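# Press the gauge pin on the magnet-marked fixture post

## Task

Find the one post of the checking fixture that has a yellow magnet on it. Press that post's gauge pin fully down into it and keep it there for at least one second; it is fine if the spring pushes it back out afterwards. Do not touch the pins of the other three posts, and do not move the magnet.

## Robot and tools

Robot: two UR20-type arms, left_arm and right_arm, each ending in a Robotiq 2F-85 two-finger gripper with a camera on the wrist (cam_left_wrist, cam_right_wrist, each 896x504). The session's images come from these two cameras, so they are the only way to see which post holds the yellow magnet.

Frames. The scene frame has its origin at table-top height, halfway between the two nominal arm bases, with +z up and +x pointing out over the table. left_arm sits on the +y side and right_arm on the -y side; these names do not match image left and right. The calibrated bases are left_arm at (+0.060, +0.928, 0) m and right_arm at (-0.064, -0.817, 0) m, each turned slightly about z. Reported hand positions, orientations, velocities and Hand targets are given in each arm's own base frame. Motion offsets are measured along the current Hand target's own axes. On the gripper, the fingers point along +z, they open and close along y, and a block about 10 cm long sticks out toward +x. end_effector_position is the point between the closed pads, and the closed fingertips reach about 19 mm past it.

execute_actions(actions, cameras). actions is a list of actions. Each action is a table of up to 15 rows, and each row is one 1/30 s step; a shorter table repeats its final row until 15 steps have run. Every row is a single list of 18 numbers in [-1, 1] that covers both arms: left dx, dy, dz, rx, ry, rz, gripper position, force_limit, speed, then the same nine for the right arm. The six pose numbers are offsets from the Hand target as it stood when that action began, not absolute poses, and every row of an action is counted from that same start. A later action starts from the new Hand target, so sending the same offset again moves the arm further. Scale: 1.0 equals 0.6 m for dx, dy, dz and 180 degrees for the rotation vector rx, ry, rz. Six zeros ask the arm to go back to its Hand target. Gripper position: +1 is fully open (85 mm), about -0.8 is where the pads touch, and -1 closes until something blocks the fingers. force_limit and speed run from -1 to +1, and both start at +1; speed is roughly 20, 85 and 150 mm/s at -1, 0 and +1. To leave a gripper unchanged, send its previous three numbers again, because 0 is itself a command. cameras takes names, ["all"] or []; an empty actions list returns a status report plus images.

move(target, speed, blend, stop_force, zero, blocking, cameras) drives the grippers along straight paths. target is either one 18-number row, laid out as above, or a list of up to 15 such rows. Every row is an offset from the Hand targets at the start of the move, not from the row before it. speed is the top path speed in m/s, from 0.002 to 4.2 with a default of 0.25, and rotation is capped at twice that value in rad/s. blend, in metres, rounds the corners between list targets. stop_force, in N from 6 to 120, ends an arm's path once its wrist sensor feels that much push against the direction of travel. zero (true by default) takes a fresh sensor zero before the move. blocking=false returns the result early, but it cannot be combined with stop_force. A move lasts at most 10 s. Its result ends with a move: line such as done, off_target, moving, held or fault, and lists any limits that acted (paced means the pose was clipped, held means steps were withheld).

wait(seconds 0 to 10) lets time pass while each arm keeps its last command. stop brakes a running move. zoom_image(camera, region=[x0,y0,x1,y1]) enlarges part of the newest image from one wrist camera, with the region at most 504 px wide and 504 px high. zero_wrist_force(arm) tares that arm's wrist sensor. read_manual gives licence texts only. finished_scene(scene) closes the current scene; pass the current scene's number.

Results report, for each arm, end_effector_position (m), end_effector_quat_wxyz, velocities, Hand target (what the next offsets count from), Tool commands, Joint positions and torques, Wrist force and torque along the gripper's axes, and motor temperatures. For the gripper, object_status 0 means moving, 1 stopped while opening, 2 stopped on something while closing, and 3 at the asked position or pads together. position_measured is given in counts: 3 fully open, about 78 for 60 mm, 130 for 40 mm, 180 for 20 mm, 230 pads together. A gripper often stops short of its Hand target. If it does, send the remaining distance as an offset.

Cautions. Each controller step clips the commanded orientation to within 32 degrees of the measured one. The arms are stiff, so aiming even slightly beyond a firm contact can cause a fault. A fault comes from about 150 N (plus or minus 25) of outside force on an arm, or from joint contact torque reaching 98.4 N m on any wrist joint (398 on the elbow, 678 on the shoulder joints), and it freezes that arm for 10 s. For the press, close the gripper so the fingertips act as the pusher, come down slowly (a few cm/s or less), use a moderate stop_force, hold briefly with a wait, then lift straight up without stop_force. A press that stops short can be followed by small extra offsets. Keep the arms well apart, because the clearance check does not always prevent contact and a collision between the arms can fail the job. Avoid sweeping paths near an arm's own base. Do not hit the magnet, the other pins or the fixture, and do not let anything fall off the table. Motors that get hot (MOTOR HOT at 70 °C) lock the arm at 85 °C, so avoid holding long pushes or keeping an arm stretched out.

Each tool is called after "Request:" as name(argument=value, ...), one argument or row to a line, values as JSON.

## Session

Request:
execute_actions(
  actions=[],
  cameras=["all"],
)

Scene clock: 0.00 s.
left_arm: end_effector_position=(+0.3071, -0.4220, +0.1602) position_measured=3 object_status=3 end_effector_quat_wxyz=(+0.066, +0.956, -0.074, +0.275) | right_arm: end_effector_position=(+0.4900, -0.3027, +0.2369) position_measured=3 object_status=3 end_effector_quat_wxyz=(+0.548, -0.467, -0.511, -0.471)
Joint positions: left_arm=[-1.763 -1.739 2.857 -2.766 -1.003 1.555] | right_arm=[2.511 -2.074 -2.06 -2.212 2.389 -0.015]
Joint velocities: within noise
Joint torques (N m): no reading
Motor temperatures (°C): left_arm=[24 35 26 38 34 33] | right_arm=[28 35 35 36 33 38]
Wrist force (N): no reading
Wrist torque (N m): no reading
Wrist force, peak (N): no reading
Hand target: left_arm +0.3071, -0.4220, +0.1602; +0.066, +0.956, -0.074, +0.275 | right_arm +0.4900, -0.3027, +0.2369; +0.548, -0.467, -0.511, -0.471
Tool commands: left_gripper/position=+1.0 left_gripper/force_limit=+1.0 left_gripper/speed=+1.0 right_gripper/position=+1.0 right_gripper/force_limit=+1.0 right_gripper/speed=+1.0
camera_calibration:
cam_left_wrist: T_world_to_cam=[[-0.204299, -0.976285, 0.0716159, -0.353754], [-0.955218, 0.182823, -0.232669, 0.427195], [0.214058, -0.115943, -0.969916, 0.170568], [0, 0, 0, 1]] pos_world=[0.299281, -0.40369, 0.290166]
cam_right_wrist: T_world_to_cam=[[0.98966, 0.130322, -0.059914, -0.419077], [-0.0206188, -0.284112, -0.958569, 0.167032], [-0.141945, 0.949893, -0.278487, 0.549542], [0, 0, 0, 1]] pos_world=[0.496192, -0.419935, 0.288044]

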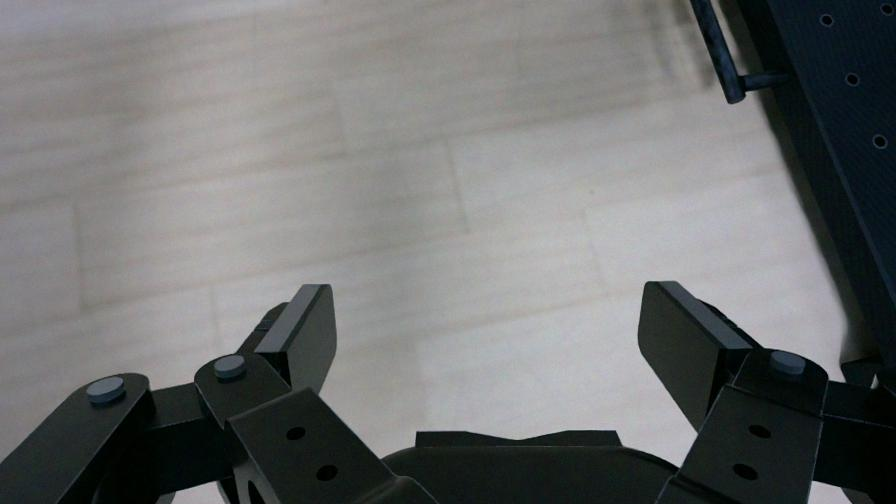

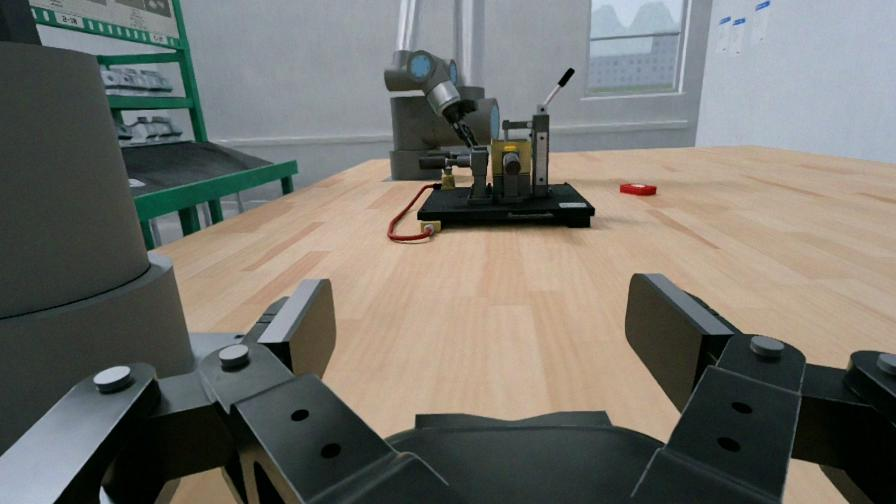

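Request:
zoom_image(
  camera="cam_right_wrist",
  region=[380, 60, 640, 250],
)

Request:
zoom_image(
  camera="cam_right_wrist",
  region=[440, 110, 580, 210],
)

Scaled by 1.938 from the camera's 896x504 image, which has a finer 1280x720 frame.

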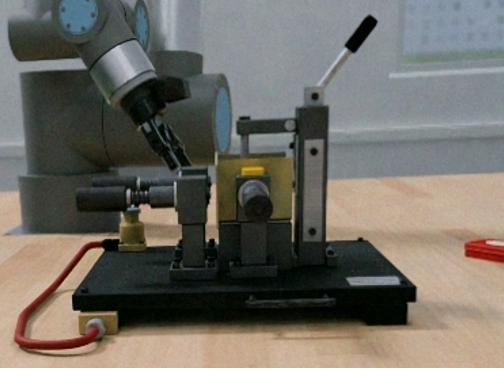

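Scaled by 3.600 from the camera's 896x504 image, which has a finer 1280x720 frame.

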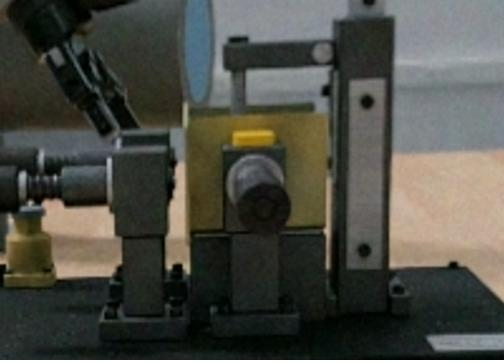

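Request:
move(
  target=[
    [0,0,0,0,0,0,1,1,1, 0.0902,0.0888,0.4177,-0.0179,-0.1508,-0.0062,-1,1,0.5],
    [0,0,0,0,0,0,1,1,1, -0.0305,0.1558,0.9432,-0.0179,-0.1508,-0.0062,-1,1,0.5],
  ],
  blend=0.05,
  speed=0.35,
  cameras=["cam_right_wrist"],
)

Request:
zoom_image(
  camera="cam_right_wrist",
  region=[380, 0, 600, 200],
)

Scene clock: 5.53 s.
left_arm: end_effector_position=(+0.3071, -0.4220, +0.1602) position_measured=3 object_status=3 end_effector_quat_wxyz=(+0.066, +0.956, -0.074, +0.275) | right_arm: end_effector_position=(+0.5140, +0.2706, +0.2400) position_measured=233 object_status=3 end_effector_quat_wxyz=(-0.395, +0.574, +0.616, +0.367)
Joint positions: left_arm=[-1.763 -1.739 2.857 -2.766 -1.003 1.555] | right_arm=[3.461 -1.959 -2.711 0.447 2.647 2.116]
Joint torques (N m): left_arm=[-0.33 -12.91 -52.7 -10.37 2.48 -0.92] | right_arm=[13.96 68.12 1.73 15.92 0.28 4.82]
Wrist force (N): left_arm=[0.1 0.1 -0.1] | right_arm=[0.2 -0.1 0.8]
Wrist torque (N m): left_arm=[0.01 -0.02 0.00] | right_arm=[0.34 0.12 -0.34]
Wrist force, peak (N): left_arm=[0.3 0.3 -0.4] | right_arm=[0.2 2.0 5.2]
Hand target: left_arm +0.3071, -0.4220, +0.1602; +0.066, +0.956, -0.074, +0.275 | right_arm +0.5140, +0.2707, +0.2400; -0.395, +0.574, +0.616, +0.367
Off the commanded pose: left_arm 0.000 m, 0 deg | right_arm 0.000 m, 0 deg.
move: done
camera_calibration:
cam_right_wrist: T_world_to_cam=[[0.997373, 0.0654452, -0.0310454, -0.510632], [0.0225125, -0.687433, -0.725899, 0.364525], [-0.0688482, 0.723293, -0.687101, 0.131024], [0, 0, 0, 1]] pos_world=[0.510105, 0.189236, 0.338782]
Images, in order (width x height): cam_right_wrist 896x504.

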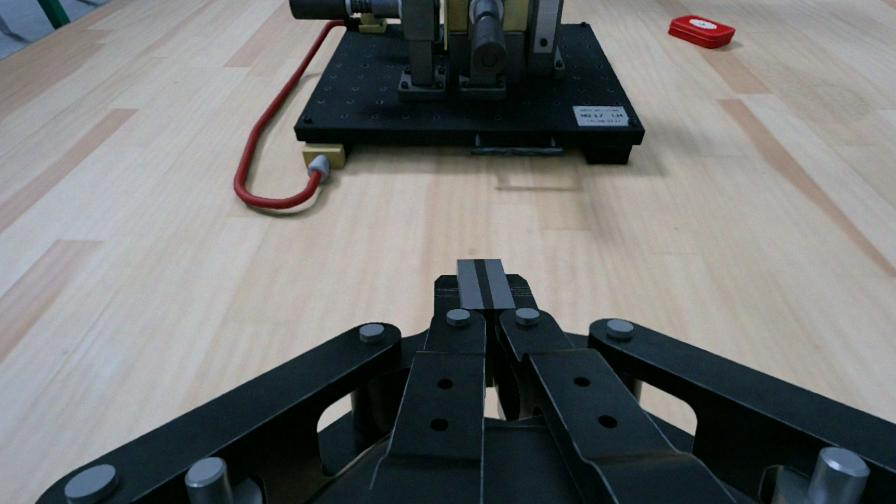

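Scaled by 2.291 from the camera's 896x504 image, which has a finer 1280x720 frame.

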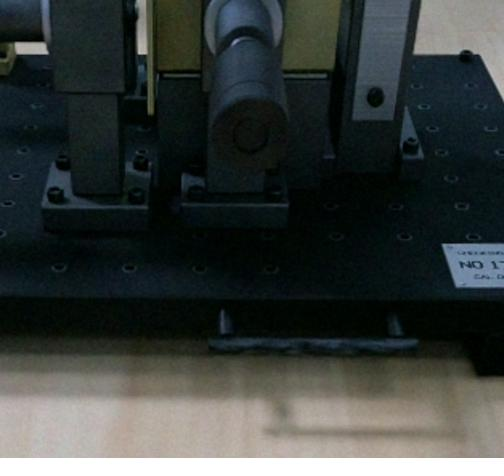

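Request:
move(
  target=[0,0,0,0,0,0,1,1,1, 0.102,0.0435,0.534,-0.0126,0,0.0059,-1,1,0.5],
  speed=0.28,
  cameras=["cam_right_wrist"],
)

Request:
zoom_image(
  camera="cam_right_wrist",
  region=[360, 30, 600, 300],
)

Scene clock: 8.30 s.
left_arm: end_effector_position=(+0.3071, -0.4220, +0.1602) position_measured=3 object_status=3 end_effector_quat_wxyz=(+0.066, +0.956, -0.074, +0.275) | right_arm: end_effector_position=(+0.5175, +0.5881, +0.1615) position_measured=233 object_status=3 end_effector_quat_wxyz=(-0.387, +0.587, +0.603, +0.376)
Joint positions: left_arm=[-1.763 -1.739 2.857 -2.766 -1.003 1.555] | right_arm=[3.978 -2.277 -2.549 1.117 2.249 2.762]
Joint torques (N m): left_arm=[-1.12 -15.31 -55.86 -10.31 3.36 -1.4] | right_arm=[15.9 116.03 19.05 14.77 -1.39 6.22]
Wrist force (N): left_arm=[-0.1 -0.2 -0.1] | right_arm=[0.0 0.2 1.3]
Wrist torque (N m): left_arm=[-0.03 0.03 0.00] | right_arm=[0.18 0.00 -0.28]
Wrist force, peak (N): left_arm=[0.4 0.1 -0.4] | right_arm=[1.1 0.5 4.2]
Hand target: left_arm +0.3071, -0.4220, +0.1602; +0.066, +0.956, -0.074, +0.275 | right_arm +0.5175, +0.5883, +0.1614; -0.387, +0.587, +0.603, +0.376
Off the commanded pose: left_arm 0.000 m, 0 deg | right_arm 0.000 m, 0 deg.
move: done
camera_calibration:
cam_right_wrist: T_world_to_cam=[[0.999277, 0.0217159, -0.0312172, -0.512584], [-0.00772939, -0.687786, -0.725872, 0.54152], [-0.0372338, 0.725588, -0.687121, -0.169971], [0, 0, 0, 1]] pos_world=[0.51007, 0.50691, 0.260282]
Images, in order (width x height): cam_right_wrist 896x504.

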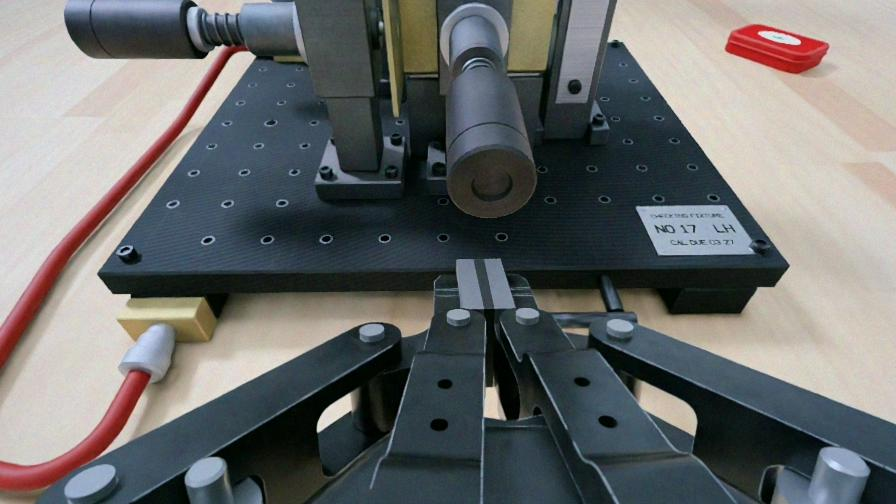

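Scaled by 1.867 from the camera's 896x504 image, which has a finer 1280x720 frame.

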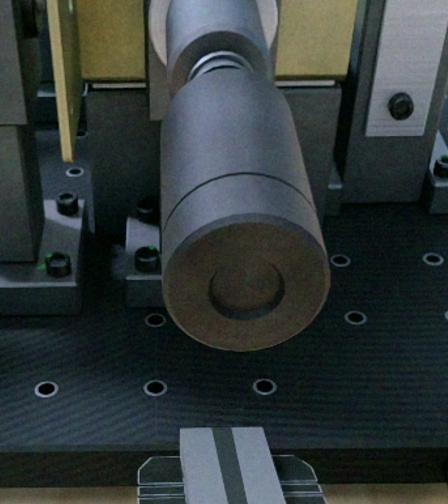

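Request:
move(
  target=[
    [0,0,0,0,0,0,1,1,1, 0.0173,0.0118,0.0412,0,0,0,-1,1,0.5],
    [0,0,0,0,0,0,1,1,1, 0.0272,0.012,0.0623,0,0,0,-1,1,0.5],
    [0,0,0,0,0,0,1,1,1, 0.037,0.0122,0.0833,0,0,0,-1,1,0.5],
    [0,0,0,0,0,0,1,1,1, 0.049,0.0123,0.1092,0,0,0,-1,1,0.5],
  ],
  speed=[0.08, 0.04, 0.02, 0.005],
  stop_force=48,
  cameras=["cam_right_wrist"],
)

Request:
zoom_image(
  camera="cam_right_wrist",
  region=[360, 60, 600, 320],
)

Scene clock: 12.80 s.
left_arm: end_effector_position=(+0.3071, -0.4220, +0.1602) position_measured=3 object_status=3 end_effector_quat_wxyz=(+0.066, +0.956, -0.074, +0.275) | right_arm: end_effector_position=(+0.5232, +0.6490, +0.1606) position_measured=233 object_status=3 end_effector_quat_wxyz=(-0.387, +0.588, +0.603, +0.376)
Joint positions: left_arm=[-1.763 -1.739 2.857 -2.766 -1.003 1.555] | right_arm=[4.038 -2.276 -2.493 1.084 2.197 2.802]
Joint torques (N m): left_arm=[0.54 -10.57 -56.03 -9.3 3.32 -1.54] | right_arm=[8.05 161.47 25.18 8.84 7.66 -5.97]
Wrist force (N): left_arm=[0.2 -0.1 0.0] | right_arm=[-19.3 -3.4 -51.3]
Wrist torque (N m): left_arm=[-0.02 -0.03 0.00] | right_arm=[0.41 -0.05 -0.34]
Wrist force, peak (N): left_arm=[0.5 0.1 -0.3] | right_arm=[-23.0 -2.3 -62.7]
Hand target: left_arm +0.3071, -0.4220, +0.1602; +0.066, +0.956, -0.074, +0.275 | right_arm +0.5232, +0.6489, +0.1606; -0.387, +0.588, +0.603, +0.376 (not the last commanded pose)
Off the commanded pose: left_arm 0.000 m, 0 deg | right_arm 0.011 m, 0 deg.
move: contact (right_arm); path passed 3 of 4 targets
camera_calibration:
cam_right_wrist: T_world_to_cam=[[0.999275, 0.0215763, -0.0313603, -0.519512], [-0.00792933, -0.687787, -0.725869, 0.582899], [-0.0372308, 0.725592, -0.687117, -0.21457], [0, 0, 0, 1]] pos_world=[0.515769, 0.56781, 0.259382]
Images, in order (width x height): cam_right_wrist 896x504.

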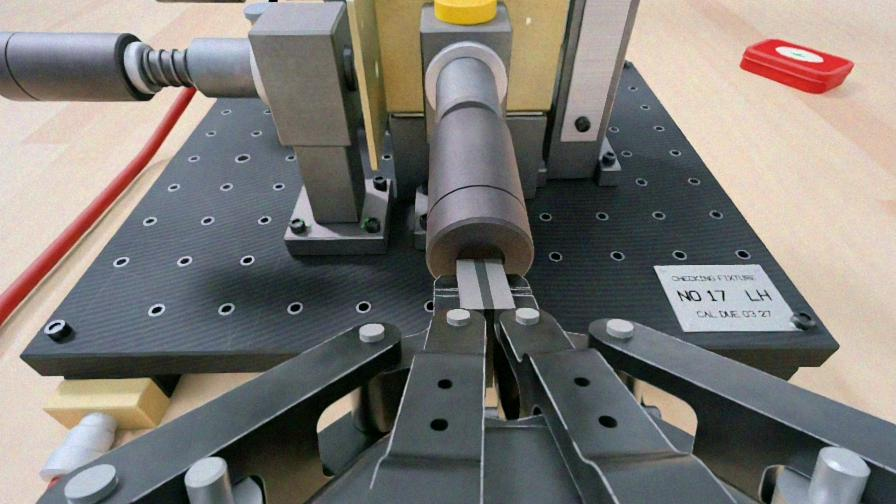

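Scaled by 1.938 from the camera's 896x504 image, which has a finer 1280x720 frame.

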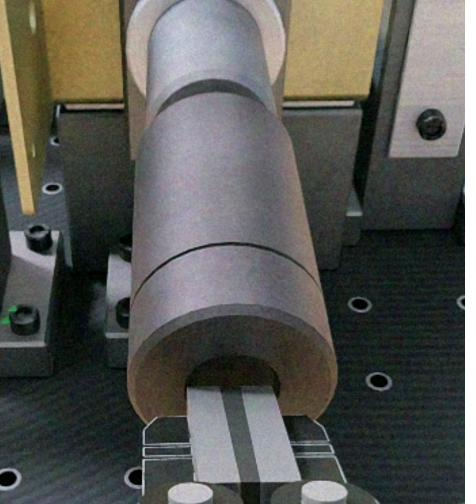

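Request:
wait(
  seconds=1.3,
)

Request:
move(
  target=[0,0,0,0,0,0,1,1,1, -0.0352,-0.0006,-0.0755,0,0,0,-1,1,0.5],
  speed=0.09,
  cameras=["cam_right_wrist"],
)

Scene clock: 14.47 s.
left_arm: end_effector_position=(+0.3071, -0.4220, +0.1602) position_measured=3 object_status=3 end_effector_quat_wxyz=(+0.066, +0.956, -0.074, +0.275) | right_arm: end_effector_position=(+0.5232, +0.6489, +0.1606) position_measured=233 object_status=3 end_effector_quat_wxyz=(-0.387, +0.588, +0.603, +0.376)
Joint positions: left_arm=[-1.763 -1.739 2.857 -2.766 -1.003 1.555] | right_arm=[4.038 -2.276 -2.493 1.084 2.197 2.802]
Joint torques (N m): left_arm=[-1.07 -14.72 -55.35 -10.44 2.87 -1.75] | right_arm=[9.66 149.85 26 10.01 7.44 -7.55]
Wrist force (N): left_arm=[-0.1 0.0 -0.3] | right_arm=[-18.2 -3.5 -48.7]
Wrist torque (N m): left_arm=[0.00 0.02 0.00] | right_arm=[0.39 -0.08 -0.34]
Wrist force, peak (N): left_arm=[-0.5 -0.1 -0.2] | right_arm=[-19.7 -3.8 -51.0]
Hand target: left_arm +0.3071, -0.4220, +0.1602; +0.066, +0.956, -0.074, +0.275 | right_arm +0.5232, +0.6489, +0.1606; -0.387, +0.588, +0.603, +0.376 (not the last commanded pose)
Tool commands: left_gripper/position=+1.0 left_gripper/force_limit=+1.0 left_gripper/speed=+1.0 right_gripper/position=-1.0 right_gripper/force_limit=+1.0 right_gripper/speed=+0.5
Off the commanded pose: left_arm 0.000 m, 0 deg | right_arm 0.011 m, 0 deg.
wait: 1.30 s; at rest from the start

Scene clock: 15.47 s.
left_arm: end_effector_position=(+0.3071, -0.4220, +0.1602) position_measured=3 object_status=3 end_effector_quat_wxyz=(+0.066, +0.956, -0.074, +0.275) | right_arm: end_effector_position=(+0.5242, +0.5991, +0.1604) position_measured=233 object_status=3 end_effector_quat_wxyz=(-0.387, +0.588, +0.603, +0.376)
Joint positions: left_arm=[-1.763 -1.739 2.857 -2.766 -1.003 1.555] | right_arm=[3.982 -2.277 -2.533 1.102 2.245 2.765]
Joint torques (N m): left_arm=[5.47 -14.26 -58.27 -9.68 2.97 -1.76] | right_arm=[-14.71 119.17 -7.73 14.75 6.25 -7.88]
Wrist force (N): left_arm=[-0.2 0.1 -0.2] | right_arm=[0.1 -0.1 1.2]
Wrist torque (N m): left_arm=[0.03 0.05 0.00] | right_arm=[0.13 -0.01 0.13]
Wrist force, peak (N): left_arm=[0.0 0.4 -0.3] | right_arm=[-17.8 -3.4 -48.0]
Hand target: left_arm +0.3071, -0.4220, +0.1602; +0.066, +0.956, -0.074, +0.275 | right_arm +0.5242, +0.5990, +0.1604; -0.387, +0.588, +0.603, +0.376
Off the commanded pose: left_arm 0.000 m, 0 deg | right_arm 0.000 m, 0 deg.
move: done
camera_calibration:
cam_right_wrist: T_world_to_cam=[[0.999276, 0.0216461, -0.0312888, -0.519497], [-0.00782936, -0.687787, -0.725871, 0.54839], [-0.0372323, 0.72559, -0.687119, -0.178461], [0, 0, 0, 1]] pos_world=[0.51677, 0.51791, 0.259182]
Images, in order (width x height): cam_right_wrist 896x504.

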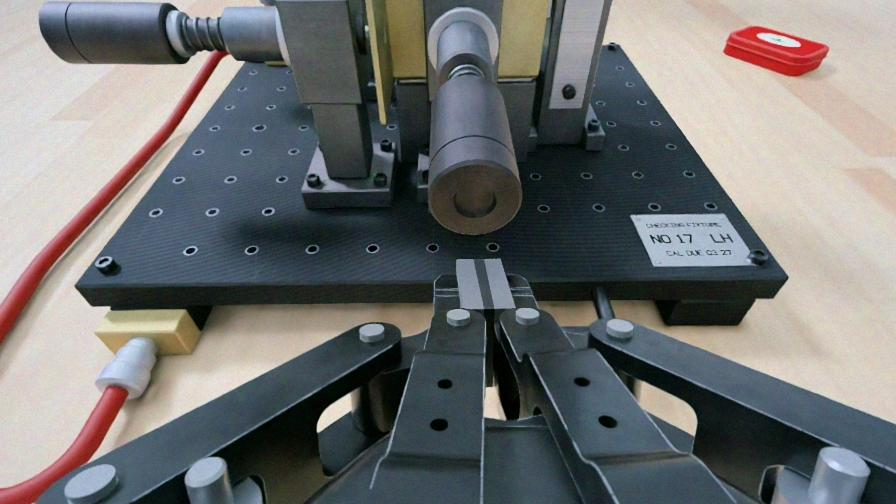

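Request:
finished_scene(
  scene=3,
)

The scene is finished: the task was done.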